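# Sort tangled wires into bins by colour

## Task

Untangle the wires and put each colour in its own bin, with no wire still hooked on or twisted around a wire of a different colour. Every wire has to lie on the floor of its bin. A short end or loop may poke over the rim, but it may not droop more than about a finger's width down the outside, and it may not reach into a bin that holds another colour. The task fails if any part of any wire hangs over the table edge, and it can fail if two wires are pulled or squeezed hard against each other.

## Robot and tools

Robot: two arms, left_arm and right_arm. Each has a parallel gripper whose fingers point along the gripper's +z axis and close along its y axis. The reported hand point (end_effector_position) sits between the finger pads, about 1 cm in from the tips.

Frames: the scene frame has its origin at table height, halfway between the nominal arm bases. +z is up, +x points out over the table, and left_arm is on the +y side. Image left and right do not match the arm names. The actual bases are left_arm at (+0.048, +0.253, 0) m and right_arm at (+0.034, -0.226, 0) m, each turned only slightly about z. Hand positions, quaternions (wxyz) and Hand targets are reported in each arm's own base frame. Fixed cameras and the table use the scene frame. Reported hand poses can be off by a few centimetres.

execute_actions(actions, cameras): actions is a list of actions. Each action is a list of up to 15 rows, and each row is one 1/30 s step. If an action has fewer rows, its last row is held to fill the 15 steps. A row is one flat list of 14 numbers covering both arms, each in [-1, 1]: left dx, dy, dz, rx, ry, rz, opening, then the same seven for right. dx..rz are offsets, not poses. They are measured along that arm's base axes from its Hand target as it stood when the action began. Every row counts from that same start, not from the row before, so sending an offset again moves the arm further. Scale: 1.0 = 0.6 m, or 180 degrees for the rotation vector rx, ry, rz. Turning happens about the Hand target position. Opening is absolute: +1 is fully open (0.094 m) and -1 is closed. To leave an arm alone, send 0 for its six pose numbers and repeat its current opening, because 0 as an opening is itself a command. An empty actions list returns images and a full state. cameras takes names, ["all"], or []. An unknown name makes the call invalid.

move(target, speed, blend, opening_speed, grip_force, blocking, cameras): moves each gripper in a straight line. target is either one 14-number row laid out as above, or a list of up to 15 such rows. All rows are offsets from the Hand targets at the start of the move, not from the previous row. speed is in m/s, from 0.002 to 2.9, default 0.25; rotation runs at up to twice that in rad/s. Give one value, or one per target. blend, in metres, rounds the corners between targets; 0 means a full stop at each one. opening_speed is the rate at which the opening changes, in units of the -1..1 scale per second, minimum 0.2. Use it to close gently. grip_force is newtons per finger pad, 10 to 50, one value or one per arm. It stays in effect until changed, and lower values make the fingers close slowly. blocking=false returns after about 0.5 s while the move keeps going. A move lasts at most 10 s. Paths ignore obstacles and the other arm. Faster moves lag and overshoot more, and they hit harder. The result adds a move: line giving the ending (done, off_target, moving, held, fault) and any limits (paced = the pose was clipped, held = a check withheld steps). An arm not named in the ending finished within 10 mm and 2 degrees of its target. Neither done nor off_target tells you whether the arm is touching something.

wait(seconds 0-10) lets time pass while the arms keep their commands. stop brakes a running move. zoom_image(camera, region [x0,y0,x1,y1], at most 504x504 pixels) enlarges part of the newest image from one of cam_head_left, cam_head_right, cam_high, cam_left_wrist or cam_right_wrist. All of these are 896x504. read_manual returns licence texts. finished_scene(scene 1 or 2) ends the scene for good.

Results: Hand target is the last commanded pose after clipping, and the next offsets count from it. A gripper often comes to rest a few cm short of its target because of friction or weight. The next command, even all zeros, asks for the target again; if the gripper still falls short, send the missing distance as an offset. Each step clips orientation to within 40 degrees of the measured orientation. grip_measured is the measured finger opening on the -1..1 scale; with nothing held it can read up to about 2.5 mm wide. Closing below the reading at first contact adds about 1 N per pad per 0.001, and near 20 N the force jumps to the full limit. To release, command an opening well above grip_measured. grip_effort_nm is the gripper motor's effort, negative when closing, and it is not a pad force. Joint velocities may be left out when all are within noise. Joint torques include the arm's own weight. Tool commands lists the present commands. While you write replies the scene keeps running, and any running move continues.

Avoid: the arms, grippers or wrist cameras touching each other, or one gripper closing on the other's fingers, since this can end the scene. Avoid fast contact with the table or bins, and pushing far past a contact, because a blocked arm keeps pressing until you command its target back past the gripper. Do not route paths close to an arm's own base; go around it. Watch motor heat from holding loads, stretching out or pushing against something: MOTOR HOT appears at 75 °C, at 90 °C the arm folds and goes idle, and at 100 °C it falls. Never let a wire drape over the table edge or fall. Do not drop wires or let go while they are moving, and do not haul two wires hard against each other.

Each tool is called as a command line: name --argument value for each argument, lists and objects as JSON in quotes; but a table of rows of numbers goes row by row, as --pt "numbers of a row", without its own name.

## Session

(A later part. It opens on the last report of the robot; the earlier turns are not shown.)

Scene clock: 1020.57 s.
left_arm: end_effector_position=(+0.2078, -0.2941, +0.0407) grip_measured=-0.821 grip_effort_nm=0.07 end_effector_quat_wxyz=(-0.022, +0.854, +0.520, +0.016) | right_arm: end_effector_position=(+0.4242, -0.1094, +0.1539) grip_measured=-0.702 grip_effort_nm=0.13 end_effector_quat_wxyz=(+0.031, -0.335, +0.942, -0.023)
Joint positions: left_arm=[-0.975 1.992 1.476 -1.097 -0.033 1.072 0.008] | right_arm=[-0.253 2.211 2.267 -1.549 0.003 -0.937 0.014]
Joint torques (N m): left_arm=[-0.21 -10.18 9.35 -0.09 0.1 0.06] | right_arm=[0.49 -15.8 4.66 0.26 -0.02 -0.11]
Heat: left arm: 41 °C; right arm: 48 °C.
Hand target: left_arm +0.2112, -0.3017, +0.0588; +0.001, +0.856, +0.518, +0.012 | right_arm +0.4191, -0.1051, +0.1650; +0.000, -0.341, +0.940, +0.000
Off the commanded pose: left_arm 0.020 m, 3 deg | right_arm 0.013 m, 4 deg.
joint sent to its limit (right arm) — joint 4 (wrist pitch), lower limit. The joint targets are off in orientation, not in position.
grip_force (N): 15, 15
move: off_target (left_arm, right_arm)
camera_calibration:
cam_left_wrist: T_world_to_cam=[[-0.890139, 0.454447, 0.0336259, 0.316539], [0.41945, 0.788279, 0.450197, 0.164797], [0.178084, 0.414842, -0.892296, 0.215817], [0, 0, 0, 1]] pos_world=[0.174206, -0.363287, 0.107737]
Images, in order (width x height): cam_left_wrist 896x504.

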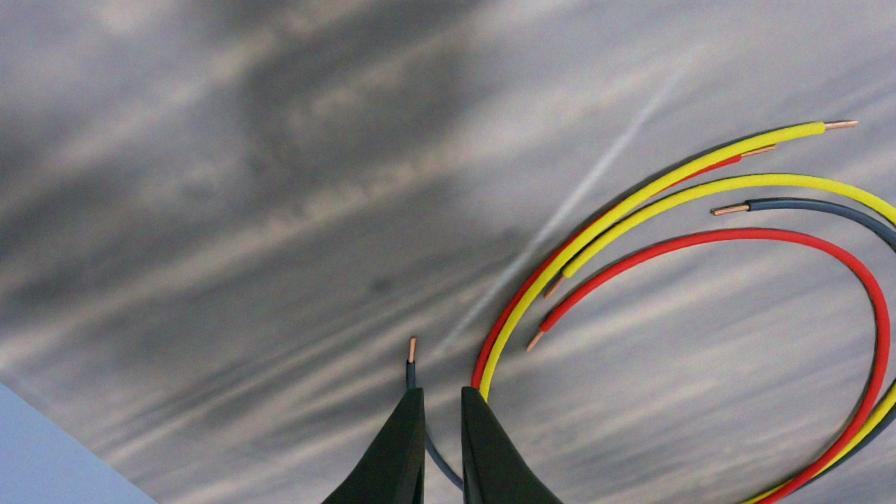

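move --pt "0.016 0.027 0 0 0 0 -0.7 0 0 0 0 0 0 -0.7" --pt "0.016 0.027 -0.043 0 0 0 -0.7 0 0 0 0 0 0 -0.7" --speed 0.08 --cameras '["cam_left_wrist"]'

Scene clock: 1032.50 s.
left_arm: end_effector_position=(+0.2217, -0.2858, +0.0352) grip_measured=-0.702 grip_effort_nm=0.08 end_effector_quat_wxyz=(-0.002, +0.855, +0.519, +0.016) | right_arm: end_effector_position=(+0.4242, -0.1094, +0.1539) grip_measured=-0.702 grip_effort_nm=0.13 end_effector_quat_wxyz=(+0.031, -0.335, +0.942, -0.023)
Joint positions: left_arm=[-0.93 1.967 1.419 -1.024 -0.033 1.12 0.014] | right_arm=[-0.253 2.211 2.267 -1.549 0.003 -0.937 0.014]
Joint torques (N m): left_arm=[0.2 -8.2 4.79 0.32 0.1 0.08] | right_arm=[0.49 -15.79 4.67 0.26 -0.02 -0.11]
Heat: left arm: 42 °C; right arm: 48 °C.
Hand target: left_arm +0.2208, -0.2855, +0.0331; +0.000, +0.856, +0.518, +0.012 | right_arm +0.4191, -0.1051, +0.1650; +0.000, -0.341, +0.940, +0.000
Off the commanded pose: left_arm 0.002 m, 1 deg | right_arm 0.013 m, 4 deg.
joint sent to its limit (right arm) — joint 4 (wrist pitch), lower limit. The joint targets are off in orientation, not in position.
grip_force (N): 15, 15
move: off_target (right_arm)
camera_calibration:
cam_left_wrist: T_world_to_cam=[[-0.889116, 0.457682, -0.0000505253, 0.327286], [0.41237, 0.801138, 0.433738, 0.160756], [0.198555, 0.385623, -0.901039, 0.192506], [0, 0, 0, 1]] pos_world=[0.186481, -0.352816, 0.103746]
Images, in order (width x height): cam_left_wrist 896x504.

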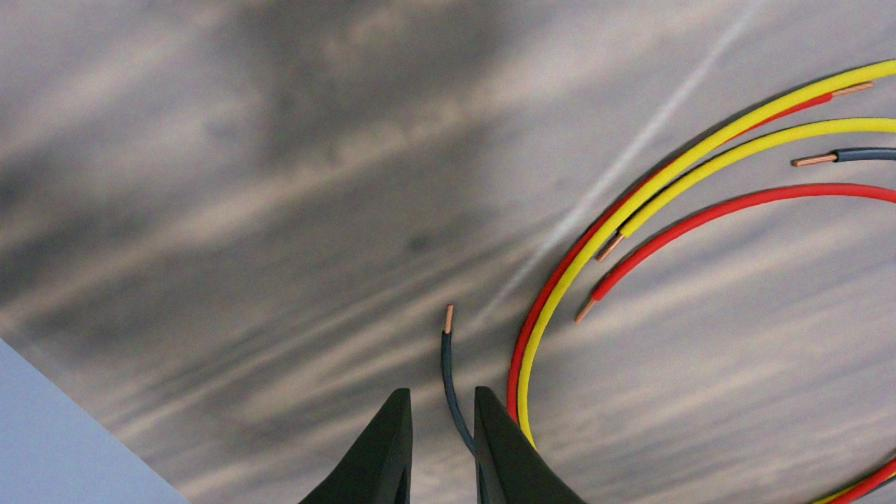

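move --target '[0,0.003,-0.031,0,0,0,-0.7,0,0,0,0,0,0,-0.7]' --speed 0.05 --cameras '["cam_left_wrist"]'

zoom_image --camera "cam_left_wrist" --region '[340, 250, 590, 504]'

Scene clock: 1040.47 s.
left_arm: end_effector_position=(+0.2219, -0.2861, +0.0221) grip_measured=-0.702 grip_effort_nm=0.08 end_effector_quat_wxyz=(+0.006, +0.855, +0.518, +0.017) | right_arm: end_effector_position=(+0.4242, -0.1094, +0.1539) grip_measured=-0.702 grip_effort_nm=0.13 end_effector_quat_wxyz=(+0.031, -0.335, +0.942, -0.023)
Joint positions: left_arm=[-0.93 1.97 1.368 -0.954 -0.033 1.123 0.014] | right_arm=[-0.253 2.211 2.267 -1.549 0.003 -0.937 0.014]
Joint torques (N m): left_arm=[0.5 -7.05 4.7 0.27 0.1 0.09] | right_arm=[0.47 -15.82 4.66 0.26 -0.03 -0.1]
Heat: left arm: 42 °C; right arm: 48 °C.
Hand target: left_arm +0.2208, -0.2837, +0.0145; +0.000, +0.855, +0.518, +0.012 | right_arm +0.4191, -0.1051, +0.1650; +0.000, -0.341, +0.940, +0.000
Off the commanded pose: left_arm 0.008 m, 1 deg | right_arm 0.013 m, 4 deg.
joint sent to its limit (right arm) — joint 4 (wrist pitch), lower limit. The joint targets are off in orientation, not in position.
grip_force (N): 15, 15
move: off_target (right_arm)
camera_calibration:
cam_left_wrist: T_world_to_cam=[[-0.8878, 0.460006, -0.0143482, 0.328222], [0.41045, 0.805491, 0.427451, 0.168365], [0.208187, 0.373602, -0.903925, 0.175176], [0, 0, 0, 1]] pos_world=[0.185821, -0.352047, 0.0910872]
Images, in order (width x height): cam_left_wrist 896x504.

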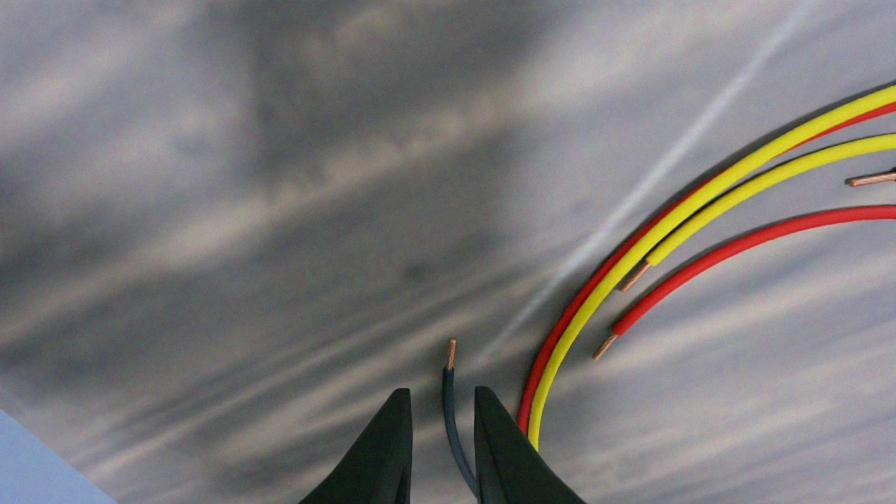

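Scaled by 1.984 from the camera's 896x504 image, which has a finer 1280x720 frame.

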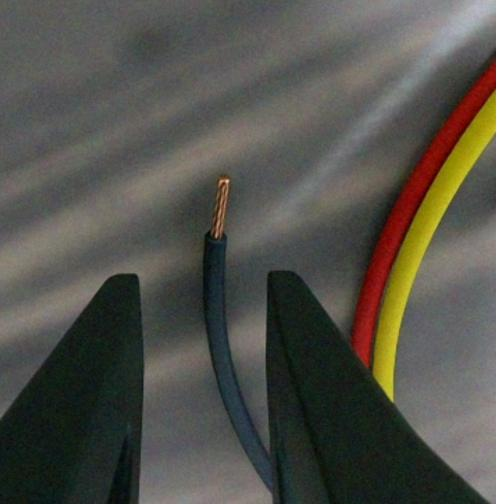

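Down more and grip.

move --pt "0 0.002 -0.014 0 0 0 -0.7 0 0 0 0 0 0 -0.7" --pt "0 0.002 -0.012 0 0 0 -0.98 0 0 0 0 0 0 -0.7" --pt "0 0.002 0.06 0 0 0 -0.98 0 0 0 0 0 0 -0.7" --speed 0.05 --opening_speed 0.4 --grip_force '[25,15]' --cameras '["cam_left_wrist"]'

Scene clock: 1049.97 s.
left_arm: end_effector_position=(+0.2153, -0.2766, +0.0332) grip_measured=-0.975 grip_effort_nm=-0.58 end_effector_quat_wxyz=(-0.020, +0.856, +0.517, +0.015) | right_arm: end_effector_position=(+0.4242, -0.1094, +0.1539) grip_measured=-0.702 grip_effort_nm=0.13 end_effector_quat_wxyz=(+0.031, -0.335, +0.942, -0.023)
Joint positions: left_arm=[-0.929 1.962 1.402 -1.049 -0.033 1.125 0.001] | right_arm=[-0.253 2.211 2.267 -1.549 0.003 -0.937 0.014]
Joint torques (N m): left_arm=[0.59 -9.89 9.13 -0.08 0.1 0.09] | right_arm=[0.5 -15.83 4.64 0.26 -0.03 -0.11]
Heat: left arm: 41 °C; right arm: 48 °C.
Hand target: left_arm +0.2209, -0.2825, +0.0505; +0.001, +0.855, +0.518, +0.012 | right_arm +0.4191, -0.1051, +0.1650; +0.000, -0.341, +0.940, +0.000
Off the commanded pose: left_arm 0.019 m, 2 deg | right_arm 0.013 m, 4 deg.
joint sent to its limit (right arm) — joint 4 (wrist pitch), lower limit. The joint targets are off in orientation, not in position.
grip_force (N): 25, 15
move: off_target (left_arm, right_arm)
camera_calibration:
cam_left_wrist: T_world_to_cam=[[-0.886988, 0.460627, 0.0327971, 0.316594], [0.425075, 0.786647, 0.44777, 0.149651], [0.180455, 0.411107, -0.893547, 0.199025], [0, 0, 0, 1]] pos_world=[0.181287, -0.345375, 0.100446]
Images, in order (width x height): cam_left_wrist 896x504.

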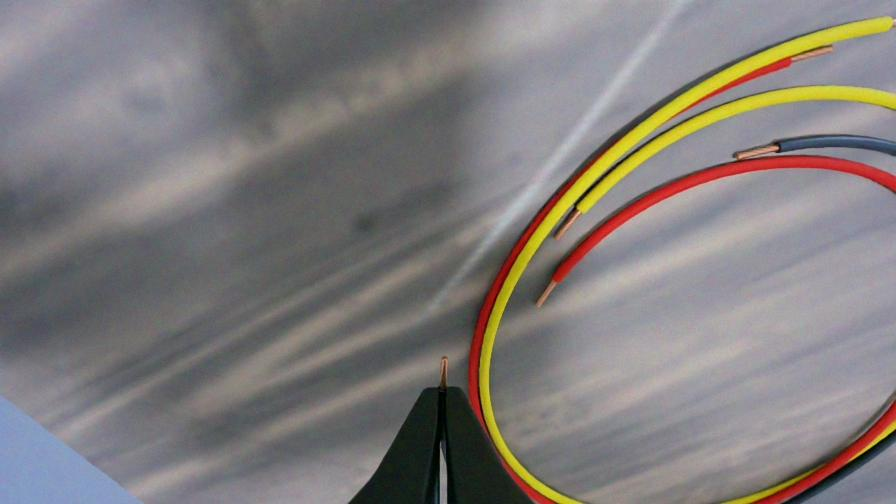

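move --target '[0.02,-0.02,0.16,0,0,0,-0.98,0,0,0,0,0,0,-0.7]' --speed 0.1 --cameras '["cam_left_wrist","cam_high","cam_head_left"]'

zoom_image --camera "cam_head_left" --region '[430, 250, 570, 350]'

Scene clock: 1057.50 s.
left_arm: end_effector_position=(+0.2299, -0.2939, +0.1423) grip_measured=-0.975 grip_effort_nm=-0.58 end_effector_quat_wxyz=(+0.000, +0.856, +0.516, +0.017) | right_arm: end_effector_position=(+0.4242, -0.1094, +0.1539) grip_measured=-0.702 grip_effort_nm=0.13 end_effector_quat_wxyz=(+0.031, -0.335, +0.942, -0.023)
Joint positions: left_arm=[-0.926 1.969 1.851 -1.451 -0.033 1.131 0.001] | right_arm=[-0.253 2.211 2.267 -1.549 0.003 -0.937 0.014]
Joint torques (N m): left_arm=[0.83 -7.35 9.39 0 0.1 0.08] | right_arm=[0.5 -15.82 4.66 0.26 -0.03 -0.11]
Heat: left arm: 41 °C; right arm: 49 °C.
Hand target: left_arm +0.2328, -0.2946, +0.1465; +0.001, +0.856, +0.518, +0.012 | right_arm +0.4191, -0.1051, +0.1650; +0.000, -0.341, +0.940, +0.000
Off the commanded pose: left_arm 0.005 m, 1 deg | right_arm 0.013 m, 4 deg.
joint sent to its limit (right arm) — joint 4 (wrist pitch), lower limit. The joint targets are off in orientation, not in position.
grip_force (N): 25, 15
move: off_target (right_arm)
camera_calibration:
cam_left_wrist: T_world_to_cam=[[-0.886154, 0.46338, -0.00309204, 0.339615], [0.416634, 0.799644, 0.432419, 0.116125], [0.202847, 0.381901, -0.901668, 0.288487], [0, 0, 0, 1]] pos_world=[0.194051, -0.360403, 0.210955]
Images, in order (width x height): cam_head_left 896x504, cam_high 896x504, cam_left_wrist 896x504.

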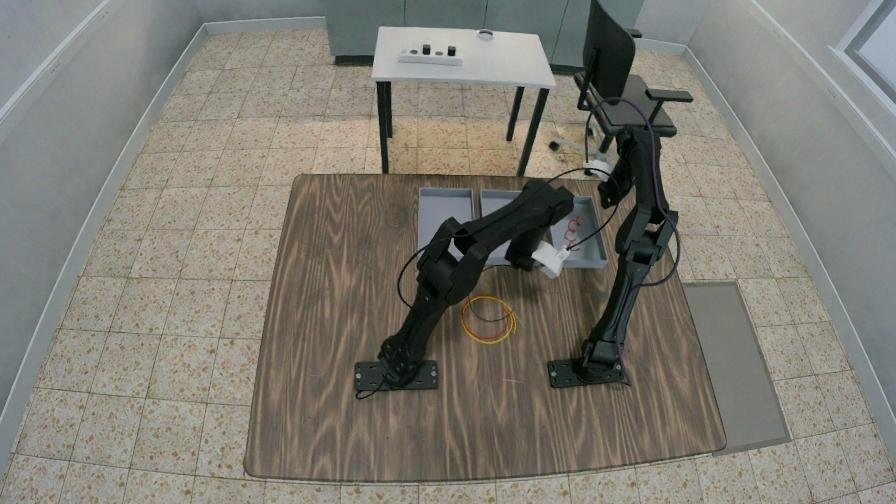

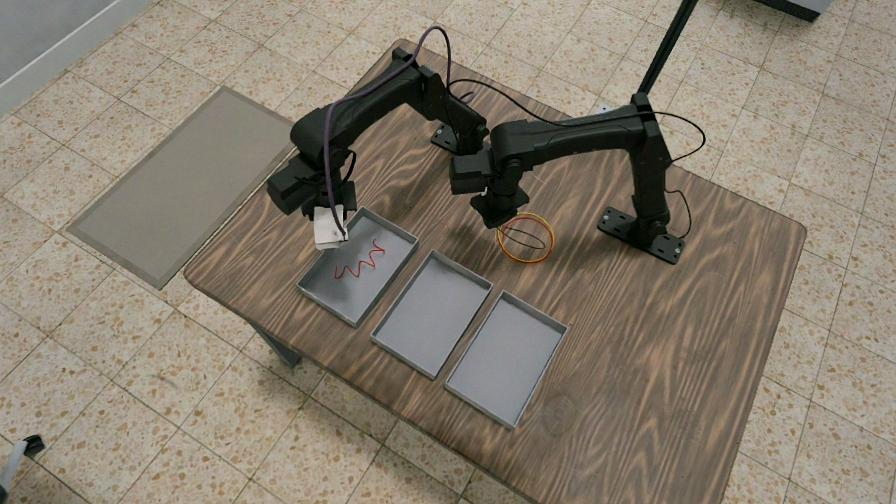

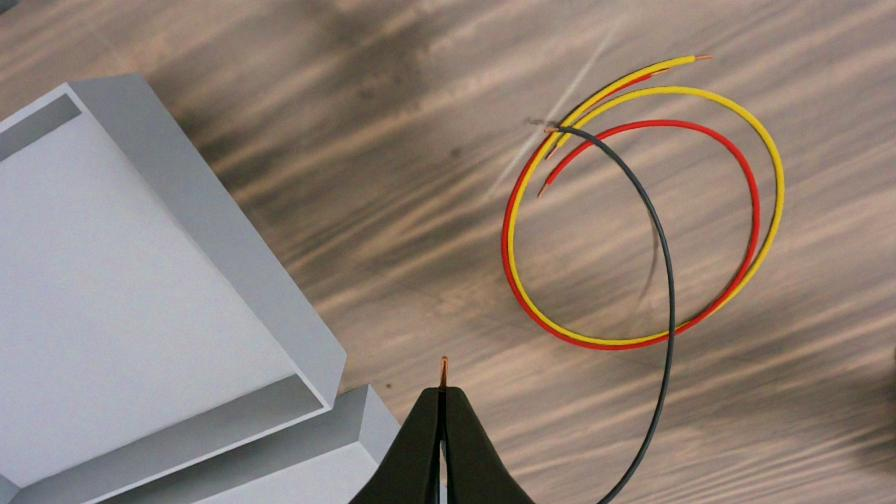

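Scaled by 3.600 from the camera's 896x504 image, which has a finer 1280x720 frame.

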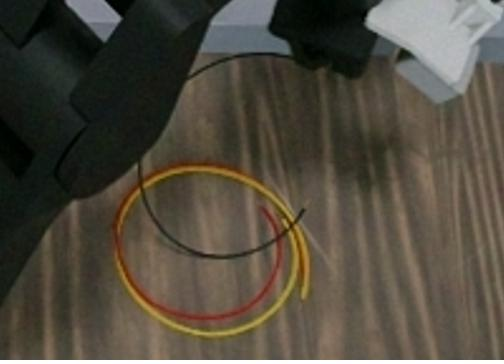

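move --pt "0 0 0.17 0 0 0 -0.98 0 0 0.05 0 0 0 -0.7" --pt "0.32 0.36 0.17 0 0 0.5 -0.98 -0.1 -0.1 0.05 0 0 0 -0.7" --speed 0.15 --blend '[0.03,0]' --cameras '["cam_left_wrist","cam_high","cam_head_left"]'

Scene clock: 1074.63 s.
left_arm: end_effector_position=(+0.4221, -0.0778, +0.2431) grip_measured=-0.975 grip_effort_nm=-0.57 end_effector_quat_wxyz=(+0.149, +0.243, +0.958, +0.024) | right_arm: end_effector_position=(+0.3666, -0.1672, +0.1828) grip_measured=-0.702 grip_effort_nm=0.13 end_effector_quat_wxyz=(+0.033, -0.339, +0.940, -0.035)
Joint positions: left_arm=[-0.199 2.031 2.32 -1.559 -0.033 0.304 0.001] | right_arm=[-0.429 2.04 2.114 -1.549 0.003 -1.122 0.014]
Joint torques (N m): left_arm=[0.25 -7.5 9.47 0.57 0.1 -0.06] | right_arm=[-0.46 -14.91 4.56 0.3 -0.03 -0.11]
Heat: left arm: 41 °C; right arm: 50 °C.
Hand target: left_arm +0.4249, -0.0785, +0.2485; -0.008, +0.239, +0.971, +0.009 | right_arm +0.3591, -0.1651, +0.1950; +0.000, -0.341, +0.940, +0.000
Off the commanded pose: left_arm 0.006 m, 18 deg | right_arm 0.015 m, 6 deg.
joint sent to its limit (left arm) — joint 4 (wrist pitch), lower limit. The joint targets are off in orientation, not in position.
joint sent to its limit (right arm) — joint 4 (wrist pitch), lower limit. The joint targets are off in orientation, not in position.
grip_force (N): 25, 15
move: off_target (left_arm, right_arm)
camera_calibration:
cam_left_wrist: T_world_to_cam=[[-0.4596, -0.881895, -0.105022, 0.150173], [-0.884928, 0.444707, 0.138338, 0.413001], [-0.0752958, 0.156517, -0.984801, 0.377904], [0, 0, 0, 1]] pos_world=[0.46295, -0.110376, 0.330798]
Images, in order (width x height): cam_head_left 896x504, cam_high 896x504, cam_left_wrist 896x504.

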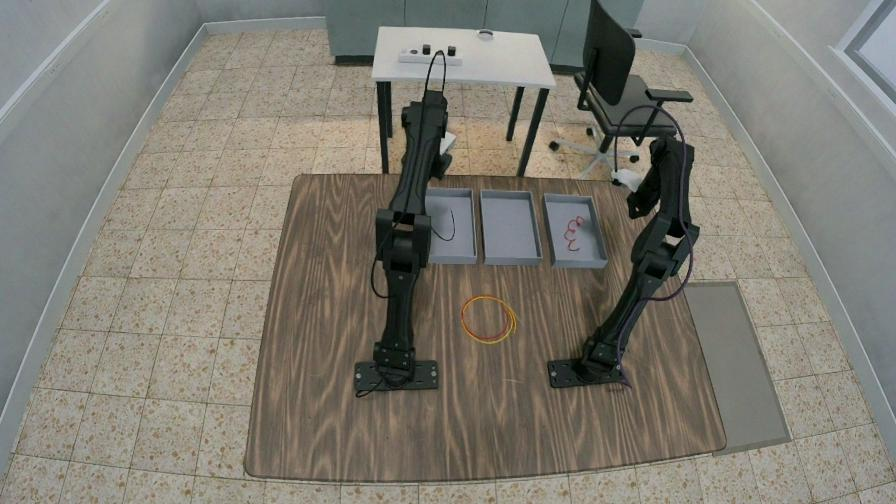

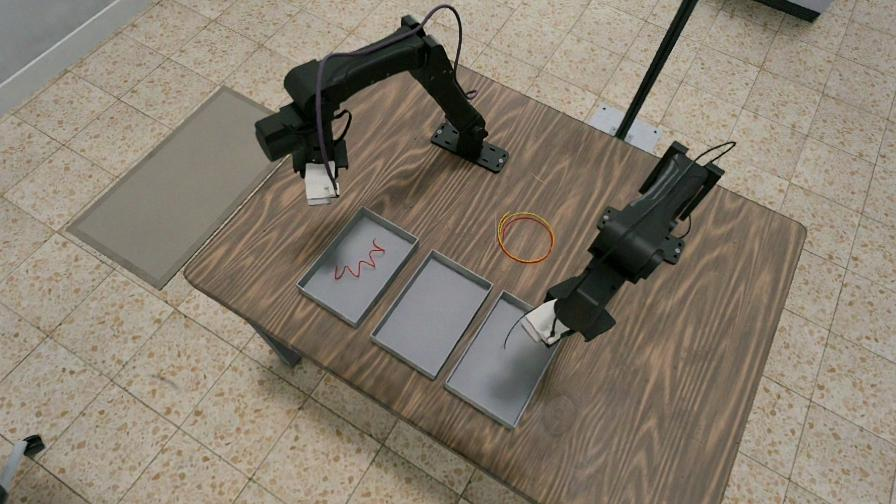

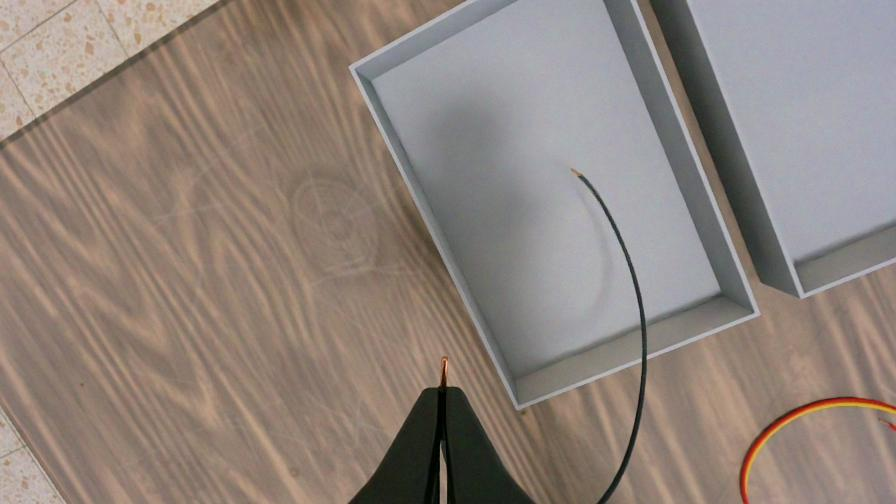

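move --pt "0.117 -0.057 0 0 0 0 -0.98 0 0 0 0 0 0 -0.7" --pt "0.117 -0.057 -0.26 0 0 0 -0.98 0 0 0 0 0 0 -0.7" --speed 0.12 --blend '[0.03,0]' --cameras '["cam_left_wrist","cam_high"]'

Scene clock: 1094.93 s.
left_arm: end_effector_position=(+0.4988, -0.1090, +0.0976) grip_measured=-0.975 grip_effort_nm=-0.58 end_effector_quat_wxyz=(+0.061, +0.240, +0.969, +0.017) | right_arm: end_effector_position=(+0.3666, -0.1672, +0.1828) grip_measured=-0.702 grip_effort_nm=0.13 end_effector_quat_wxyz=(+0.033, -0.339, +0.940, -0.035)
Joint positions: left_arm=[-0.228 2.581 2.694 -1.562 -0.032 0.258 0.001] | right_arm=[-0.429 2.04 2.114 -1.549 0.003 -1.122 0.014]
Joint torques (N m): left_arm=[-0.5 -10.8 5.63 0.28 0.14 -0.04] | right_arm=[-0.44 -14.91 4.57 0.29 -0.03 -0.11]
Motor temperatures (°C): left_arm=[31 41 38 30 33 32 32] | right_arm=[32 55 34 31 32 33 31]
Heat: left arm: 41 °C; right arm: 55 °C.
Hand target: left_arm +0.4949, -0.1126, +0.0925; -0.008, +0.239, +0.971, +0.009 | right_arm +0.3591, -0.1651, +0.1950; +0.000, -0.341, +0.940, +0.000
Off the commanded pose: left_arm 0.007 m, 8 deg | right_arm 0.015 m, 6 deg.
joint sent to its limit (left arm) — joint 4 (wrist pitch), lower limit. The joint targets are off in orientation, not in position.
joint sent to its limit (right arm) — joint 4 (wrist pitch), lower limit. The joint targets are off in orientation, not in position.
grip_force (N): 25, 15
move: off_target (left_arm, right_arm)
camera_calibration:
cam_left_wrist: T_world_to_cam=[[-0.460232, -0.886516, -0.0477111, 0.136809], [-0.852359, 0.426189, 0.303064, 0.480474], [-0.248337, 0.180147, -0.951775, 0.330967], [0, 0, 0, 1]] pos_world=[0.554692, -0.143112, 0.175919]
Images, in order (width x height): cam_high 896x504, cam_left_wrist 896x504.

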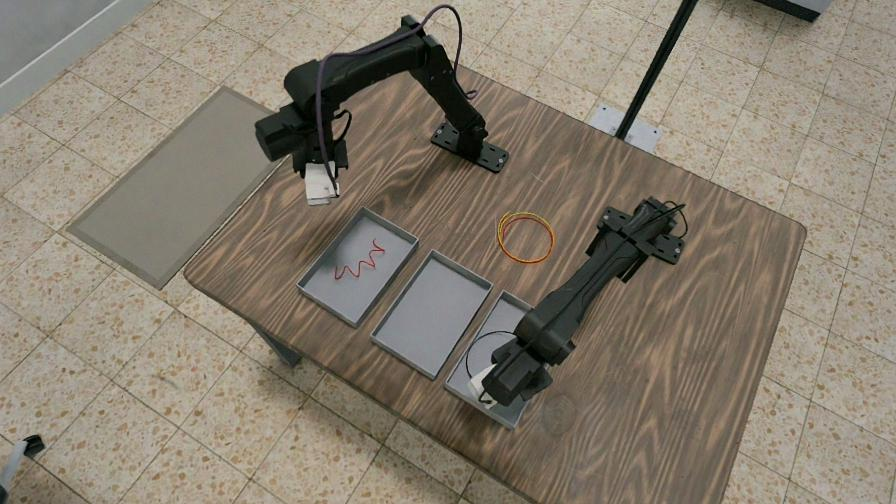

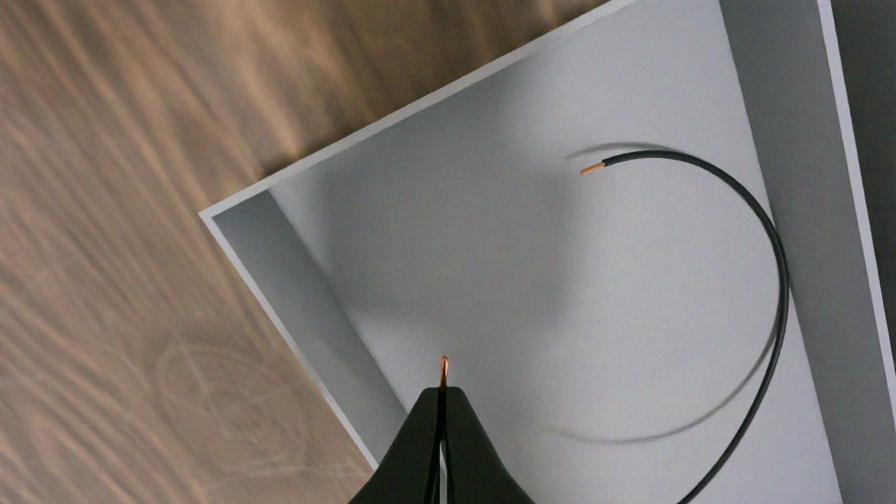

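move --pt "-0.01 0.005 -0.11 0 0 0 -0.98 0 0 0 0 0 0 -0.7" --pt "-0.01 0.005 -0.11 0 0 0 -0.75 0 0 0 0 0 0 -0.7" --speed 0.08 --opening_speed 0.4 --cameras '["cam_left_wrist"]'

Scene clock: 1104.07 s.
left_arm: end_effector_position=(+0.4876, -0.1069, +0.0339) grip_measured=-0.752 grip_effort_nm=0.08 end_effector_quat_wxyz=(-0.008, +0.241, +0.970, +0.015) | right_arm: end_effector_position=(+0.3666, -0.1672, +0.1828) grip_measured=-0.702 grip_effort_nm=0.13 end_effector_quat_wxyz=(+0.033, -0.339, +0.940, -0.035)
Joint positions: left_arm=[-0.228 2.669 2.611 -1.528 -0.029 0.258 0.012] | right_arm=[-0.429 2.04 2.114 -1.549 0.003 -1.122 0.014]
Joint torques (N m): left_arm=[-0.16 -10.89 5.75 0.3 0.12 -0.03] | right_arm=[-0.44 -14.91 4.59 0.3 -0.02 -0.11]
Motor temperatures (°C): left_arm=[31 43 37 30 33 32 32] | right_arm=[32 56 34 31 32 33 31]
Heat: left arm: 43 °C; right arm: 56 °C.
Hand target: left_arm +0.4890, -0.1097, +0.0265; -0.008, +0.239, +0.971, +0.009 | right_arm +0.3591, -0.1651, +0.1950; +0.000, -0.341, +0.940, +0.000
Off the commanded pose: left_arm 0.008 m, 1 deg | right_arm 0.015 m, 6 deg.
joint sent to its limit (right arm) — joint 4 (wrist pitch), lower limit. The joint targets are off in orientation, not in position.
grip_force (N): 25, 15
move: off_target (right_arm)
camera_calibration:
cam_left_wrist: T_world_to_cam=[[-0.464008, -0.885761, -0.0111419, 0.131224], [-0.803391, 0.415493, 0.42653, 0.460159], [-0.373174, 0.206865, -0.904405, 0.329271], [0, 0, 0, 1]] pos_world=[0.553452, -0.143074, 0.102985]
Images, in order (width x height): cam_left_wrist 896x504.

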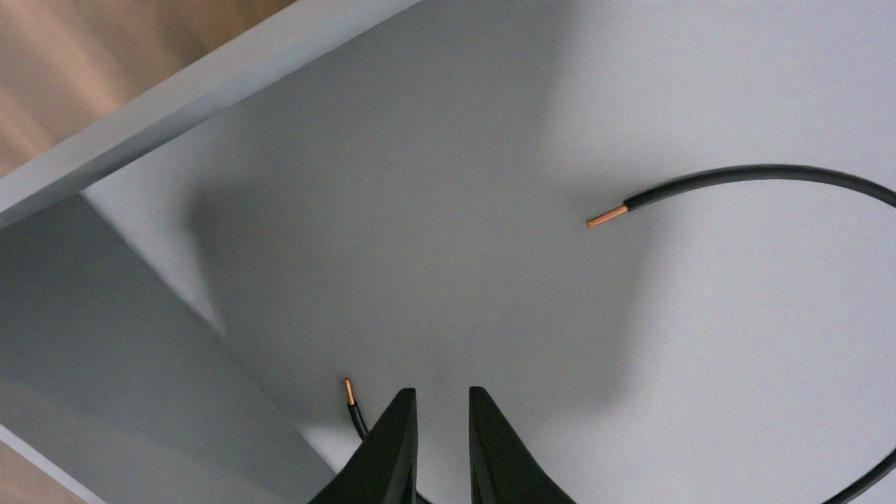

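move --pt "0 0 0.25 0 0 0 -0.75 0 0 0 0 0 0 -0.7" --pt "-0.45 -0.13 0.2 0 0 0.155 -0.75 -0.25 0.1 -0.02 0 0 0 -0.7" --speed 0.18 --blend '[0.03,0]' --cameras '["cam_left_wrist","cam_high"]'

zoom_image --camera "cam_left_wrist" --region '[280, 40, 680, 400]'

zoom_image --camera "cam_high" --region '[430, 280, 580, 430]'

Scene clock: 1113.57 s.
left_arm: end_effector_position=(+0.2192, -0.1879, +0.1438) grip_measured=-0.752 grip_effort_nm=0.08 end_effector_quat_wxyz=(-0.021, +0.000, +1.000, +0.014) | right_arm: end_effector_position=(+0.2124, -0.1059, +0.1831) grip_measured=-0.702 grip_effort_nm=0.13 end_effector_quat_wxyz=(-0.004, -0.340, +0.941, +0.002)
Joint positions: left_arm=[-0.708 1.683 1.495 -1.433 0.007 -0.708 0.012] | right_arm=[-0.464 1.468 1.437 -1.548 0.003 -1.157 0.014]
Joint torques (N m): left_arm=[-0.29 -7.77 4.89 0.27 0 -0.03] | right_arm=[-0.54 -6.8 4.51 0.24 -0.03 -0.11]
Motor temperatures (°C): left_arm=[31 44 36 30 33 32 31] | right_arm=[32 55 34 31 32 33 31]
Heat: left arm: 44 °C; right arm: 55 °C.
Hand target: left_arm +0.2189, -0.1877, +0.1464; -0.010, -0.002, +1.000, +0.007 | right_arm +0.2091, -0.1051, +0.1830; +0.000, -0.340, +0.940, +0.000
Off the commanded pose: left_arm 0.003 m, 2 deg | right_arm 0.003 m, 1 deg.
grip_force (N): 25, 15
move: done
camera_calibration:
cam_left_wrist: T_world_to_cam=[[0.00420728, -0.999889, -0.0142689, -0.187455], [-0.895623, -0.0101146, 0.444698, 0.168999], [-0.444794, 0.0109086, -0.895567, 0.322887], [0, 0, 0, 1]] pos_world=[0.295766, -0.189247, 0.211339]
Images, in order (width x height): cam_high 896x504, cam_left_wrist 896x504.

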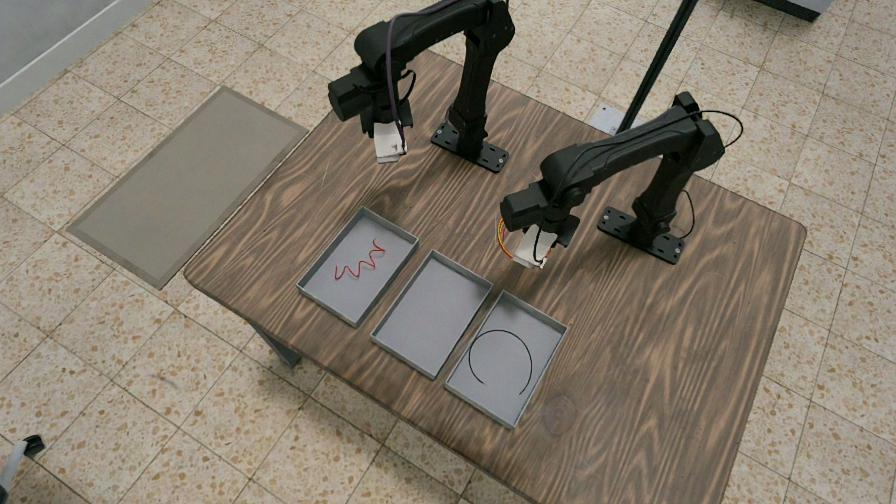

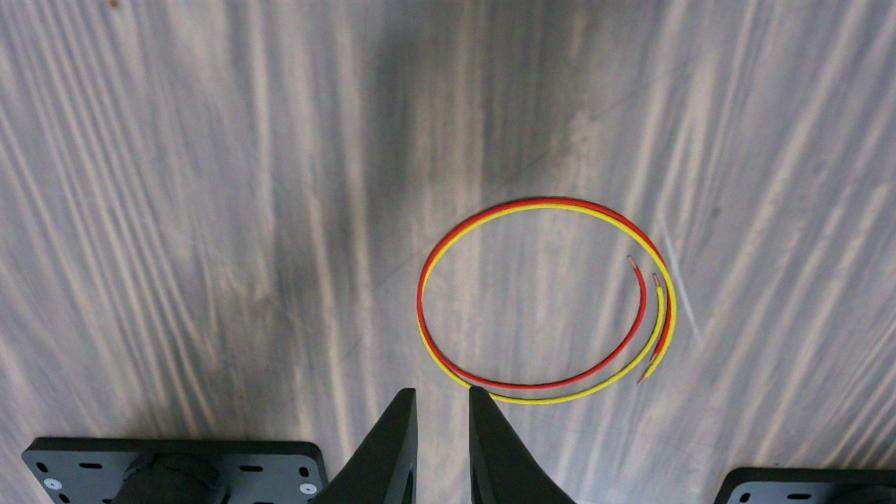

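Scaled by 1.260 from the camera's 896x504 image, which has a finer 1280x720 frame.

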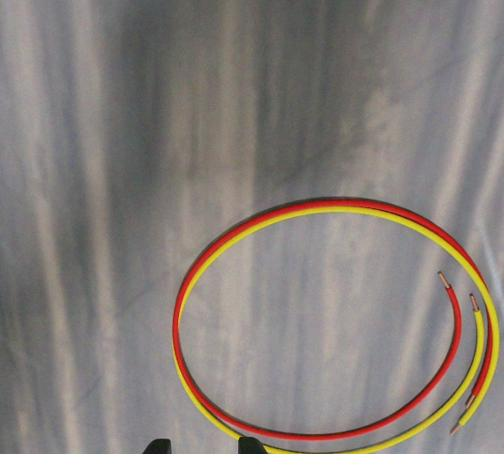

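Scaled by 3.360 from the camera's 896x504 image, which has a finer 1280x720 frame.

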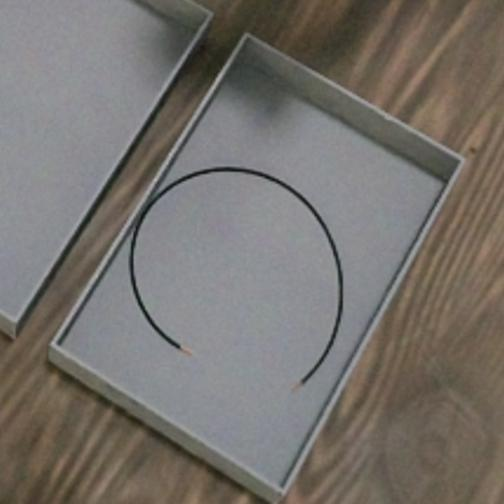

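move --pt "0.0 0.3 0.03 0 0 0 -0.75 0 0 0 0 0 0 -0.7" --pt "0.0 0.3 0.03 0 0 0 -0.75 -0.045 0.487 -0.16 0 0 -0.221 -0.7" --speed 0.2 --blend '[0.03,0]' --cameras '["cam_right_wrist"]'

Scene clock: 1130.70 s.
left_arm: end_effector_position=(+0.2261, -0.0102, +0.1630) grip_measured=-0.752 grip_effort_nm=0.08 end_effector_quat_wxyz=(-0.007, -0.002, +1.000, +0.005) | right_arm: end_effector_position=(+0.1708, +0.1768, +0.0793) grip_measured=-0.702 grip_effort_nm=0.13 end_effector_quat_wxyz=(-0.022, -0.002, +1.000, -0.013)
Joint positions: left_arm=[-0.056 1.42 1.315 -1.481 -0.009 -0.061 0.012] | right_arm=[0.79 1.54 1.089 -1.169 -0.012 0.786 0.014]
Joint torques (N m): left_arm=[0.54 -5.5 5.27 -0.03 -0.01 0.08] | right_arm=[0.54 -5.67 9.18 0.28 0.13 0.06]
Motor temperatures (°C): left_arm=[31 43 36 30 33 32 31] | right_arm=[32 50 35 31 32 33 31]
Heat: left arm: 43 °C; right arm: 50 °C.
Hand target: left_arm +0.2189, -0.0076, +0.1645; -0.010, -0.002, +1.000, +0.007 | right_arm +0.1820, +0.1870, +0.0869; +0.000, -0.001, +1.000, +0.000
Off the commanded pose: left_arm 0.008 m, 0 deg | right_arm 0.017 m, 3 deg.
grip_force (N): 25, 15
move: off_target (right_arm)
camera_calibration:
cam_right_wrist: T_world_to_cam=[[0.0129837, -0.999305, 0.034943, 0.17074], [-0.874145, 0.00562372, 0.485633, 0.145061], [-0.485492, -0.0368506, -0.873464, 0.249615], [0, 0, 0, 1]] pos_world=[0.245774, 0.179004, 0.141618]
Images, in order (width x height): cam_right_wrist 896x504.

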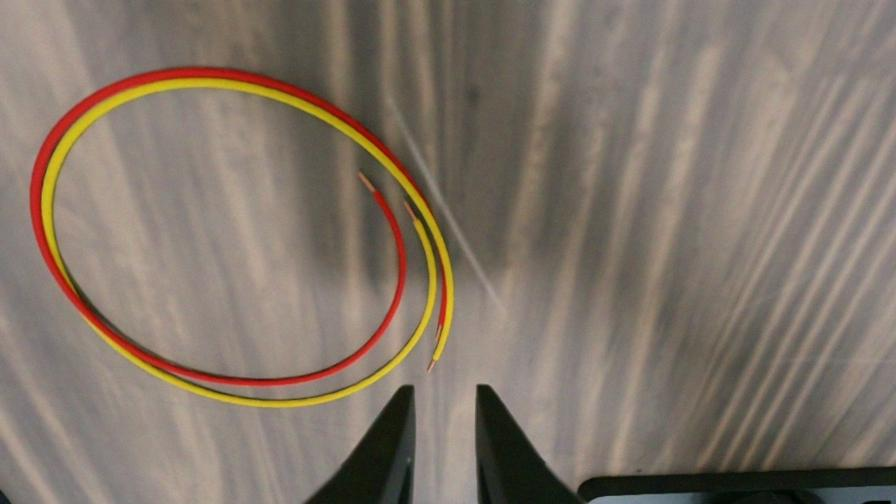

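move --target '[0,0,0,0,0,0,-0.75,-0.005,0.01,-0.09,0,0,0,-0.8]' --speed 0.1 --cameras '["cam_right_wrist"]'

Scene clock: 1139.37 s.
left_arm: end_effector_position=(+0.2261, -0.0102, +0.1630) grip_measured=-0.752 grip_effort_nm=0.08 end_effector_quat_wxyz=(-0.007, -0.002, +1.000, +0.005) | right_arm: end_effector_position=(+0.1789, +0.1938, +0.0371) grip_measured=-0.798 grip_effort_nm=-0.11 end_effector_quat_wxyz=(-0.005, -0.001, +1.000, +0.004)
Joint positions: left_arm=[-0.056 1.42 1.315 -1.481 -0.009 -0.061 0.012] | right_arm=[0.814 1.61 0.985 -0.947 -0.012 0.811 0.01]
Joint torques (N m): left_arm=[0.51 -5.5 5.27 -0.02 -0.01 0.09] | right_arm=[0.55 -6.05 4.66 0.36 0.13 0.06]
Heat: left arm: 41 °C; right arm: 48 °C.
Hand target: left_arm +0.2189, -0.0076, +0.1645; -0.010, -0.002, +1.000, +0.007 | right_arm +0.1791, +0.1931, +0.0330; +0.000, +0.000, +1.000, +0.000
Off the commanded pose: left_arm 0.008 m, 0 deg | right_arm 0.004 m, 1 deg.
grip_force (N): 25, 15
move: done
camera_calibration:
cam_right_wrist: T_world_to_cam=[[0.011916, -0.999929, 0.00098714, 0.190699], [-0.890483, -0.0101626, 0.454904, 0.179591], [-0.454861, -0.00629965, -0.89054, 0.206502], [0, 0, 0, 1]] pos_world=[0.25158, 0.193811, 0.102013]
Images, in order (width x height): cam_right_wrist 896x504.

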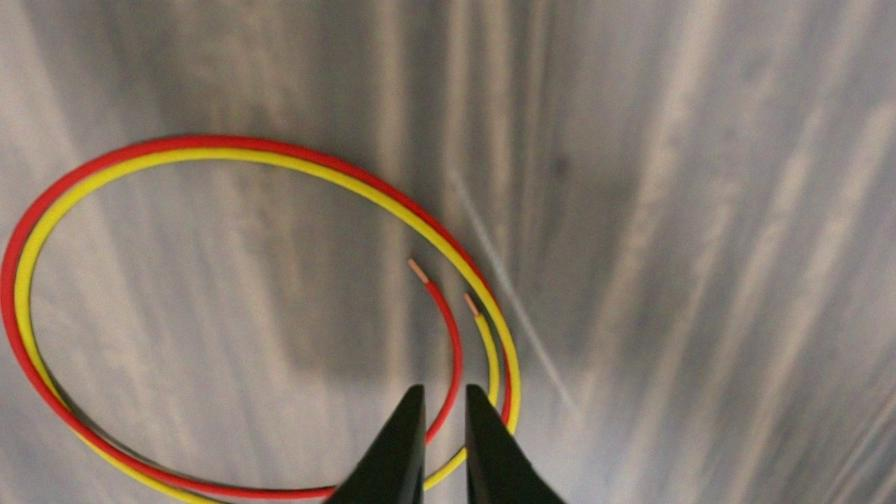

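move --pt "0 0 0 0 0 0 -0.75 0 0.0 -0.042 0 0 0 -0.8" --speed 0.06 --cameras '["cam_right_wrist"]'

zoom_image --camera "cam_right_wrist" --region '[320, 250, 570, 504]'

Scene clock: 1147.63 s.
left_arm: end_effector_position=(+0.2261, -0.0102, +0.1630) grip_measured=-0.752 grip_effort_nm=0.08 end_effector_quat_wxyz=(-0.007, -0.002, +1.000, +0.005) | right_arm: end_effector_position=(+0.1794, +0.1944, +0.0124) grip_measured=-0.798 grip_effort_nm=-0.12 end_effector_quat_wxyz=(-0.004, -0.001, +1.000, +0.005)
Joint positions: left_arm=[-0.056 1.42 1.315 -1.481 -0.009 -0.061 0.012] | right_arm=[0.814 1.653 0.923 -0.839 -0.012 0.811 0.01]
Joint torques (N m): left_arm=[0.5 -5.46 5.26 -0.02 -0.01 0.08] | right_arm=[0.54 -6.09 4.31 0.37 0.13 0.07]
Heat: left arm: 40 °C; right arm: 47 °C.
Hand target: left_arm +0.2189, -0.0076, +0.1645; -0.010, -0.002, +1.000, +0.007 | right_arm +0.1790, +0.1930, +0.0077; +0.000, -0.001, +1.000, +0.000
Off the commanded pose: left_arm 0.008 m, 0 deg | right_arm 0.005 m, 1 deg.
grip_force (N): 25, 15
move: done
camera_calibration:
cam_right_wrist: T_world_to_cam=[[0.0119855, -0.999928, -0.000692705, 0.191331], [-0.891195, -0.0109964, 0.453487, 0.19164], [-0.453462, -0.00481795, -0.891263, 0.184106], [0, 0, 0, 1]] pos_world=[0.251981, 0.194311, 0.0773132]
Images, in order (width x height): cam_right_wrist 896x504.

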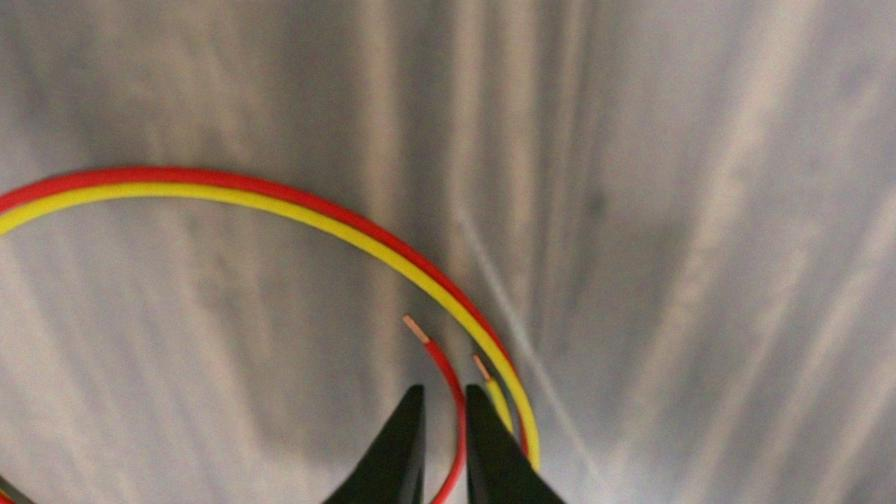

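Scaled by 1.984 from the camera's 896x504 image, which has a finer 1280x720 frame.

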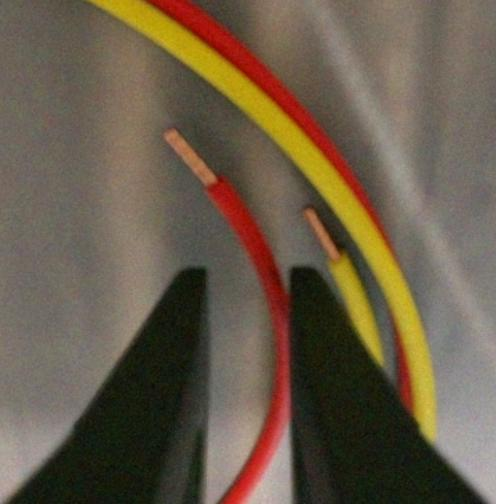

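Red is between the fingers. Close and lift gently.

move --pt "0 0 0 0 0 0 -0.75 0 0 -0.002 0 0 0 -0.98" --pt "0 0 0 0 0 0 -0.75 0 0.0 0.05 0 0 0 -0.98" --pt "0 0 0 0 0 0 -0.75 0 0.0 0.12 0 0 0 -0.98" --speed 0.06 --opening_speed 0.4 --grip_force 25 --cameras '["cam_right_wrist","cam_head_right"]'

zoom_image --camera "cam_head_right" --region '[450, 250, 590, 350]'

Scene clock: 1158.10 s.
left_arm: end_effector_position=(+0.2261, -0.0102, +0.1630) grip_measured=-0.752 grip_effort_nm=0.08 end_effector_quat_wxyz=(-0.007, -0.002, +1.000, +0.005) | right_arm: end_effector_position=(+0.1724, +0.1870, +0.0644) grip_measured=-0.978 grip_effort_nm=-0.12 end_effector_quat_wxyz=(-0.020, -0.001, +1.000, -0.013)
Joint positions: left_arm=[-0.056 1.42 1.315 -1.481 -0.009 -0.061 0.012] | right_arm=[0.814 1.583 1.07 -1.104 -0.012 0.811 0.001]
Joint torques (N m): left_arm=[0.51 -5.46 5.26 -0.02 -0.01 0.08] | right_arm=[0.58 -8.59 9.29 -0.06 0.12 0.07]
Heat: left arm: 40 °C; right arm: 46 °C.
Hand target: left_arm +0.2189, -0.0076, +0.1645; -0.010, -0.002, +1.000, +0.007 | right_arm +0.1791, +0.1931, +0.0798; +0.000, -0.001, +1.000, +0.000
Off the commanded pose: left_arm 0.008 m, 0 deg | right_arm 0.018 m, 3 deg.
grip_force (N): 25, 25
move: off_target (right_arm)
camera_calibration:
cam_right_wrist: T_world_to_cam=[[0.0120594, -0.999374, 0.0332633, 0.181686], [-0.876002, 0.00548151, 0.482277, 0.154194], [-0.482157, -0.0349547, -0.875387, 0.236836], [0, 0, 0, 1]] pos_world=[0.247075, 0.189005, 0.126915]
Images, in order (width x height): cam_head_right 896x504, cam_right_wrist 896x504.

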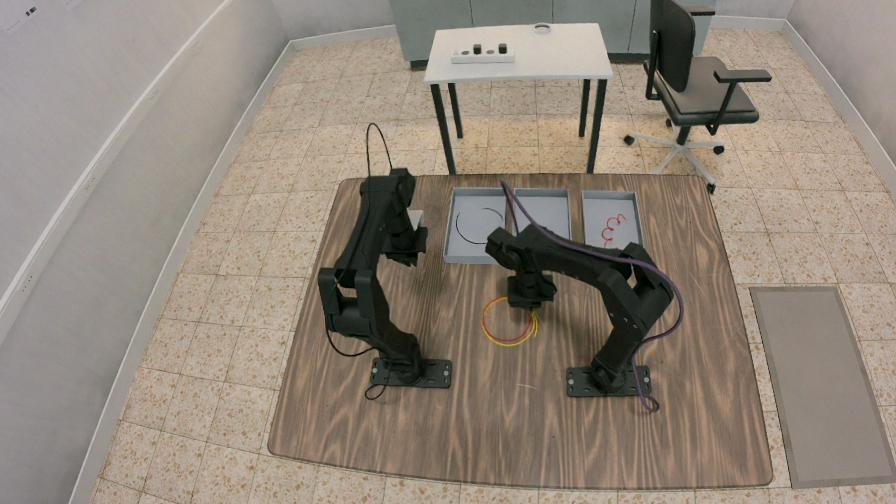

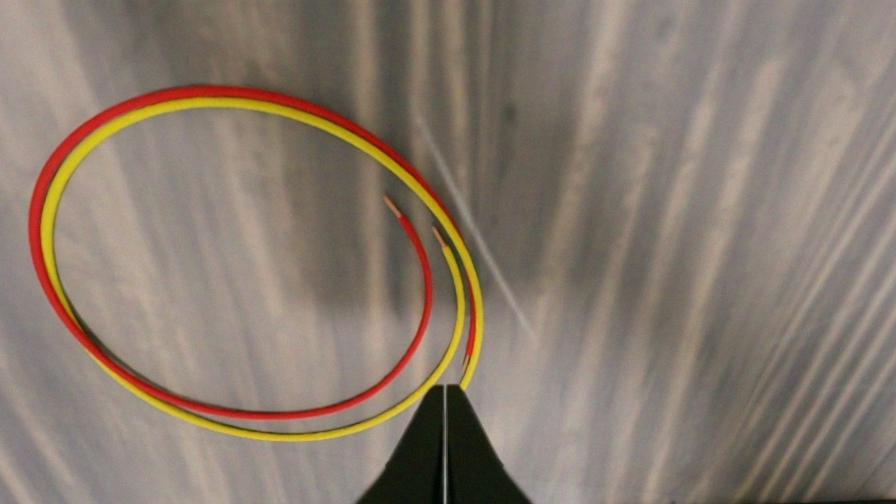

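Scaled by 3.600 from the camera's 896x504 image, which has a finer 1280x720 frame.

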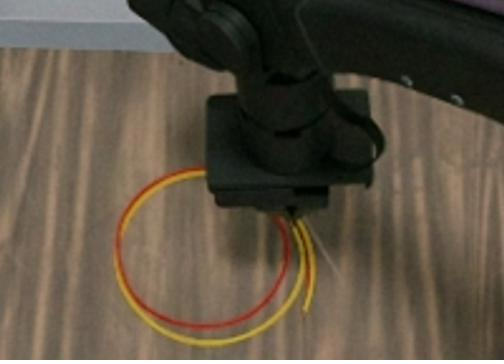

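move --pt "0 0 0 0 0 0 -0.75 0 0.0 -0.1 0 0 0 -0.8" --pt "0 0 0 0 0 0 -0.75 0 0.0 -0.131 0 0 0 -0.8" --speed 0.06 --cameras '["cam_right_wrist"]'

zoom_image --camera "cam_right_wrist" --region '[320, 250, 570, 504]'

Scene clock: 1172.00 s.
left_arm: end_effector_position=(+0.2261, -0.0102, +0.1630) grip_measured=-0.752 grip_effort_nm=0.08 end_effector_quat_wxyz=(-0.007, -0.002, +1.000, +0.005) | right_arm: end_effector_position=(+0.1772, +0.1922, +0.0086) grip_measured=-0.802 grip_effort_nm=0.13 end_effector_quat_wxyz=(-0.008, -0.001, +1.000, +0.001)
Joint positions: left_arm=[-0.056 1.42 1.315 -1.481 -0.009 -0.061 0.012] | right_arm=[0.814 1.66 0.914 -0.834 -0.013 0.811 0.009]
Joint torques (N m): left_arm=[0.51 -5.48 5.24 -0.03 -0.01 0.08] | right_arm=[0.54 -5.56 3.85 0.6 0.14 0.06]
Motor temperatures (°C): left_arm=[31 39 35 30 33 32 31] | right_arm=[32 45 37 31 32 33 31]
Heat: left arm: 39 °C; right arm: 45 °C.
Hand target: left_arm +0.2189, -0.0076, +0.1645; -0.010, -0.002, +1.000, +0.007 | right_arm +0.1790, +0.1930, +0.0012; +0.000, +0.000, +1.000, +0.000
Off the commanded pose: left_arm 0.008 m, 0 deg | right_arm 0.008 m, 1 deg.
grip_force (N): 25, 25
move: done
camera_calibration:
cam_right_wrist: T_world_to_cam=[[0.0112107, -0.999913, 0.00693831, 0.18928], [-0.887372, -0.00675006, 0.461005, 0.18982], [-0.460918, -0.0113251, -0.88737, 0.182377], [0, 0, 0, 1]] pos_world=[0.25038, 0.192611, 0.0730147]
Images, in order (width x height): cam_right_wrist 896x504.

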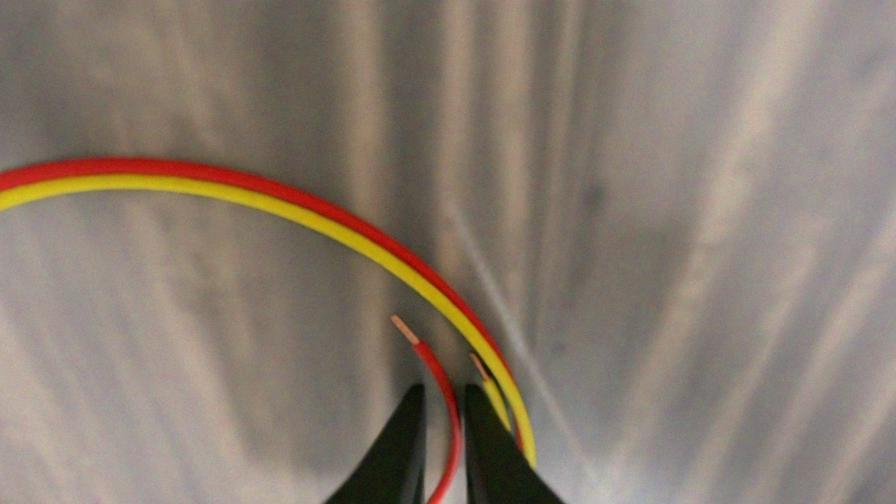

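Scaled by 1.984 from the camera's 896x504 image, which has a finer 1280x720 frame.

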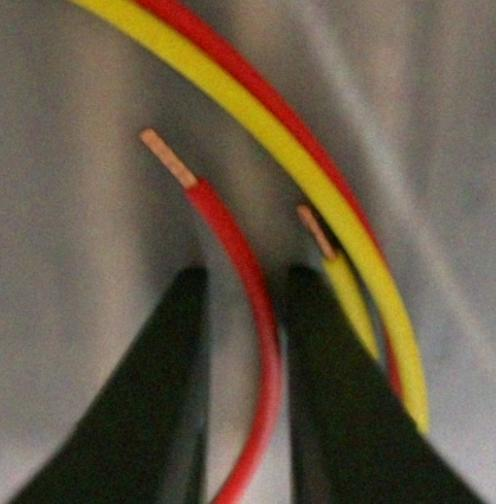

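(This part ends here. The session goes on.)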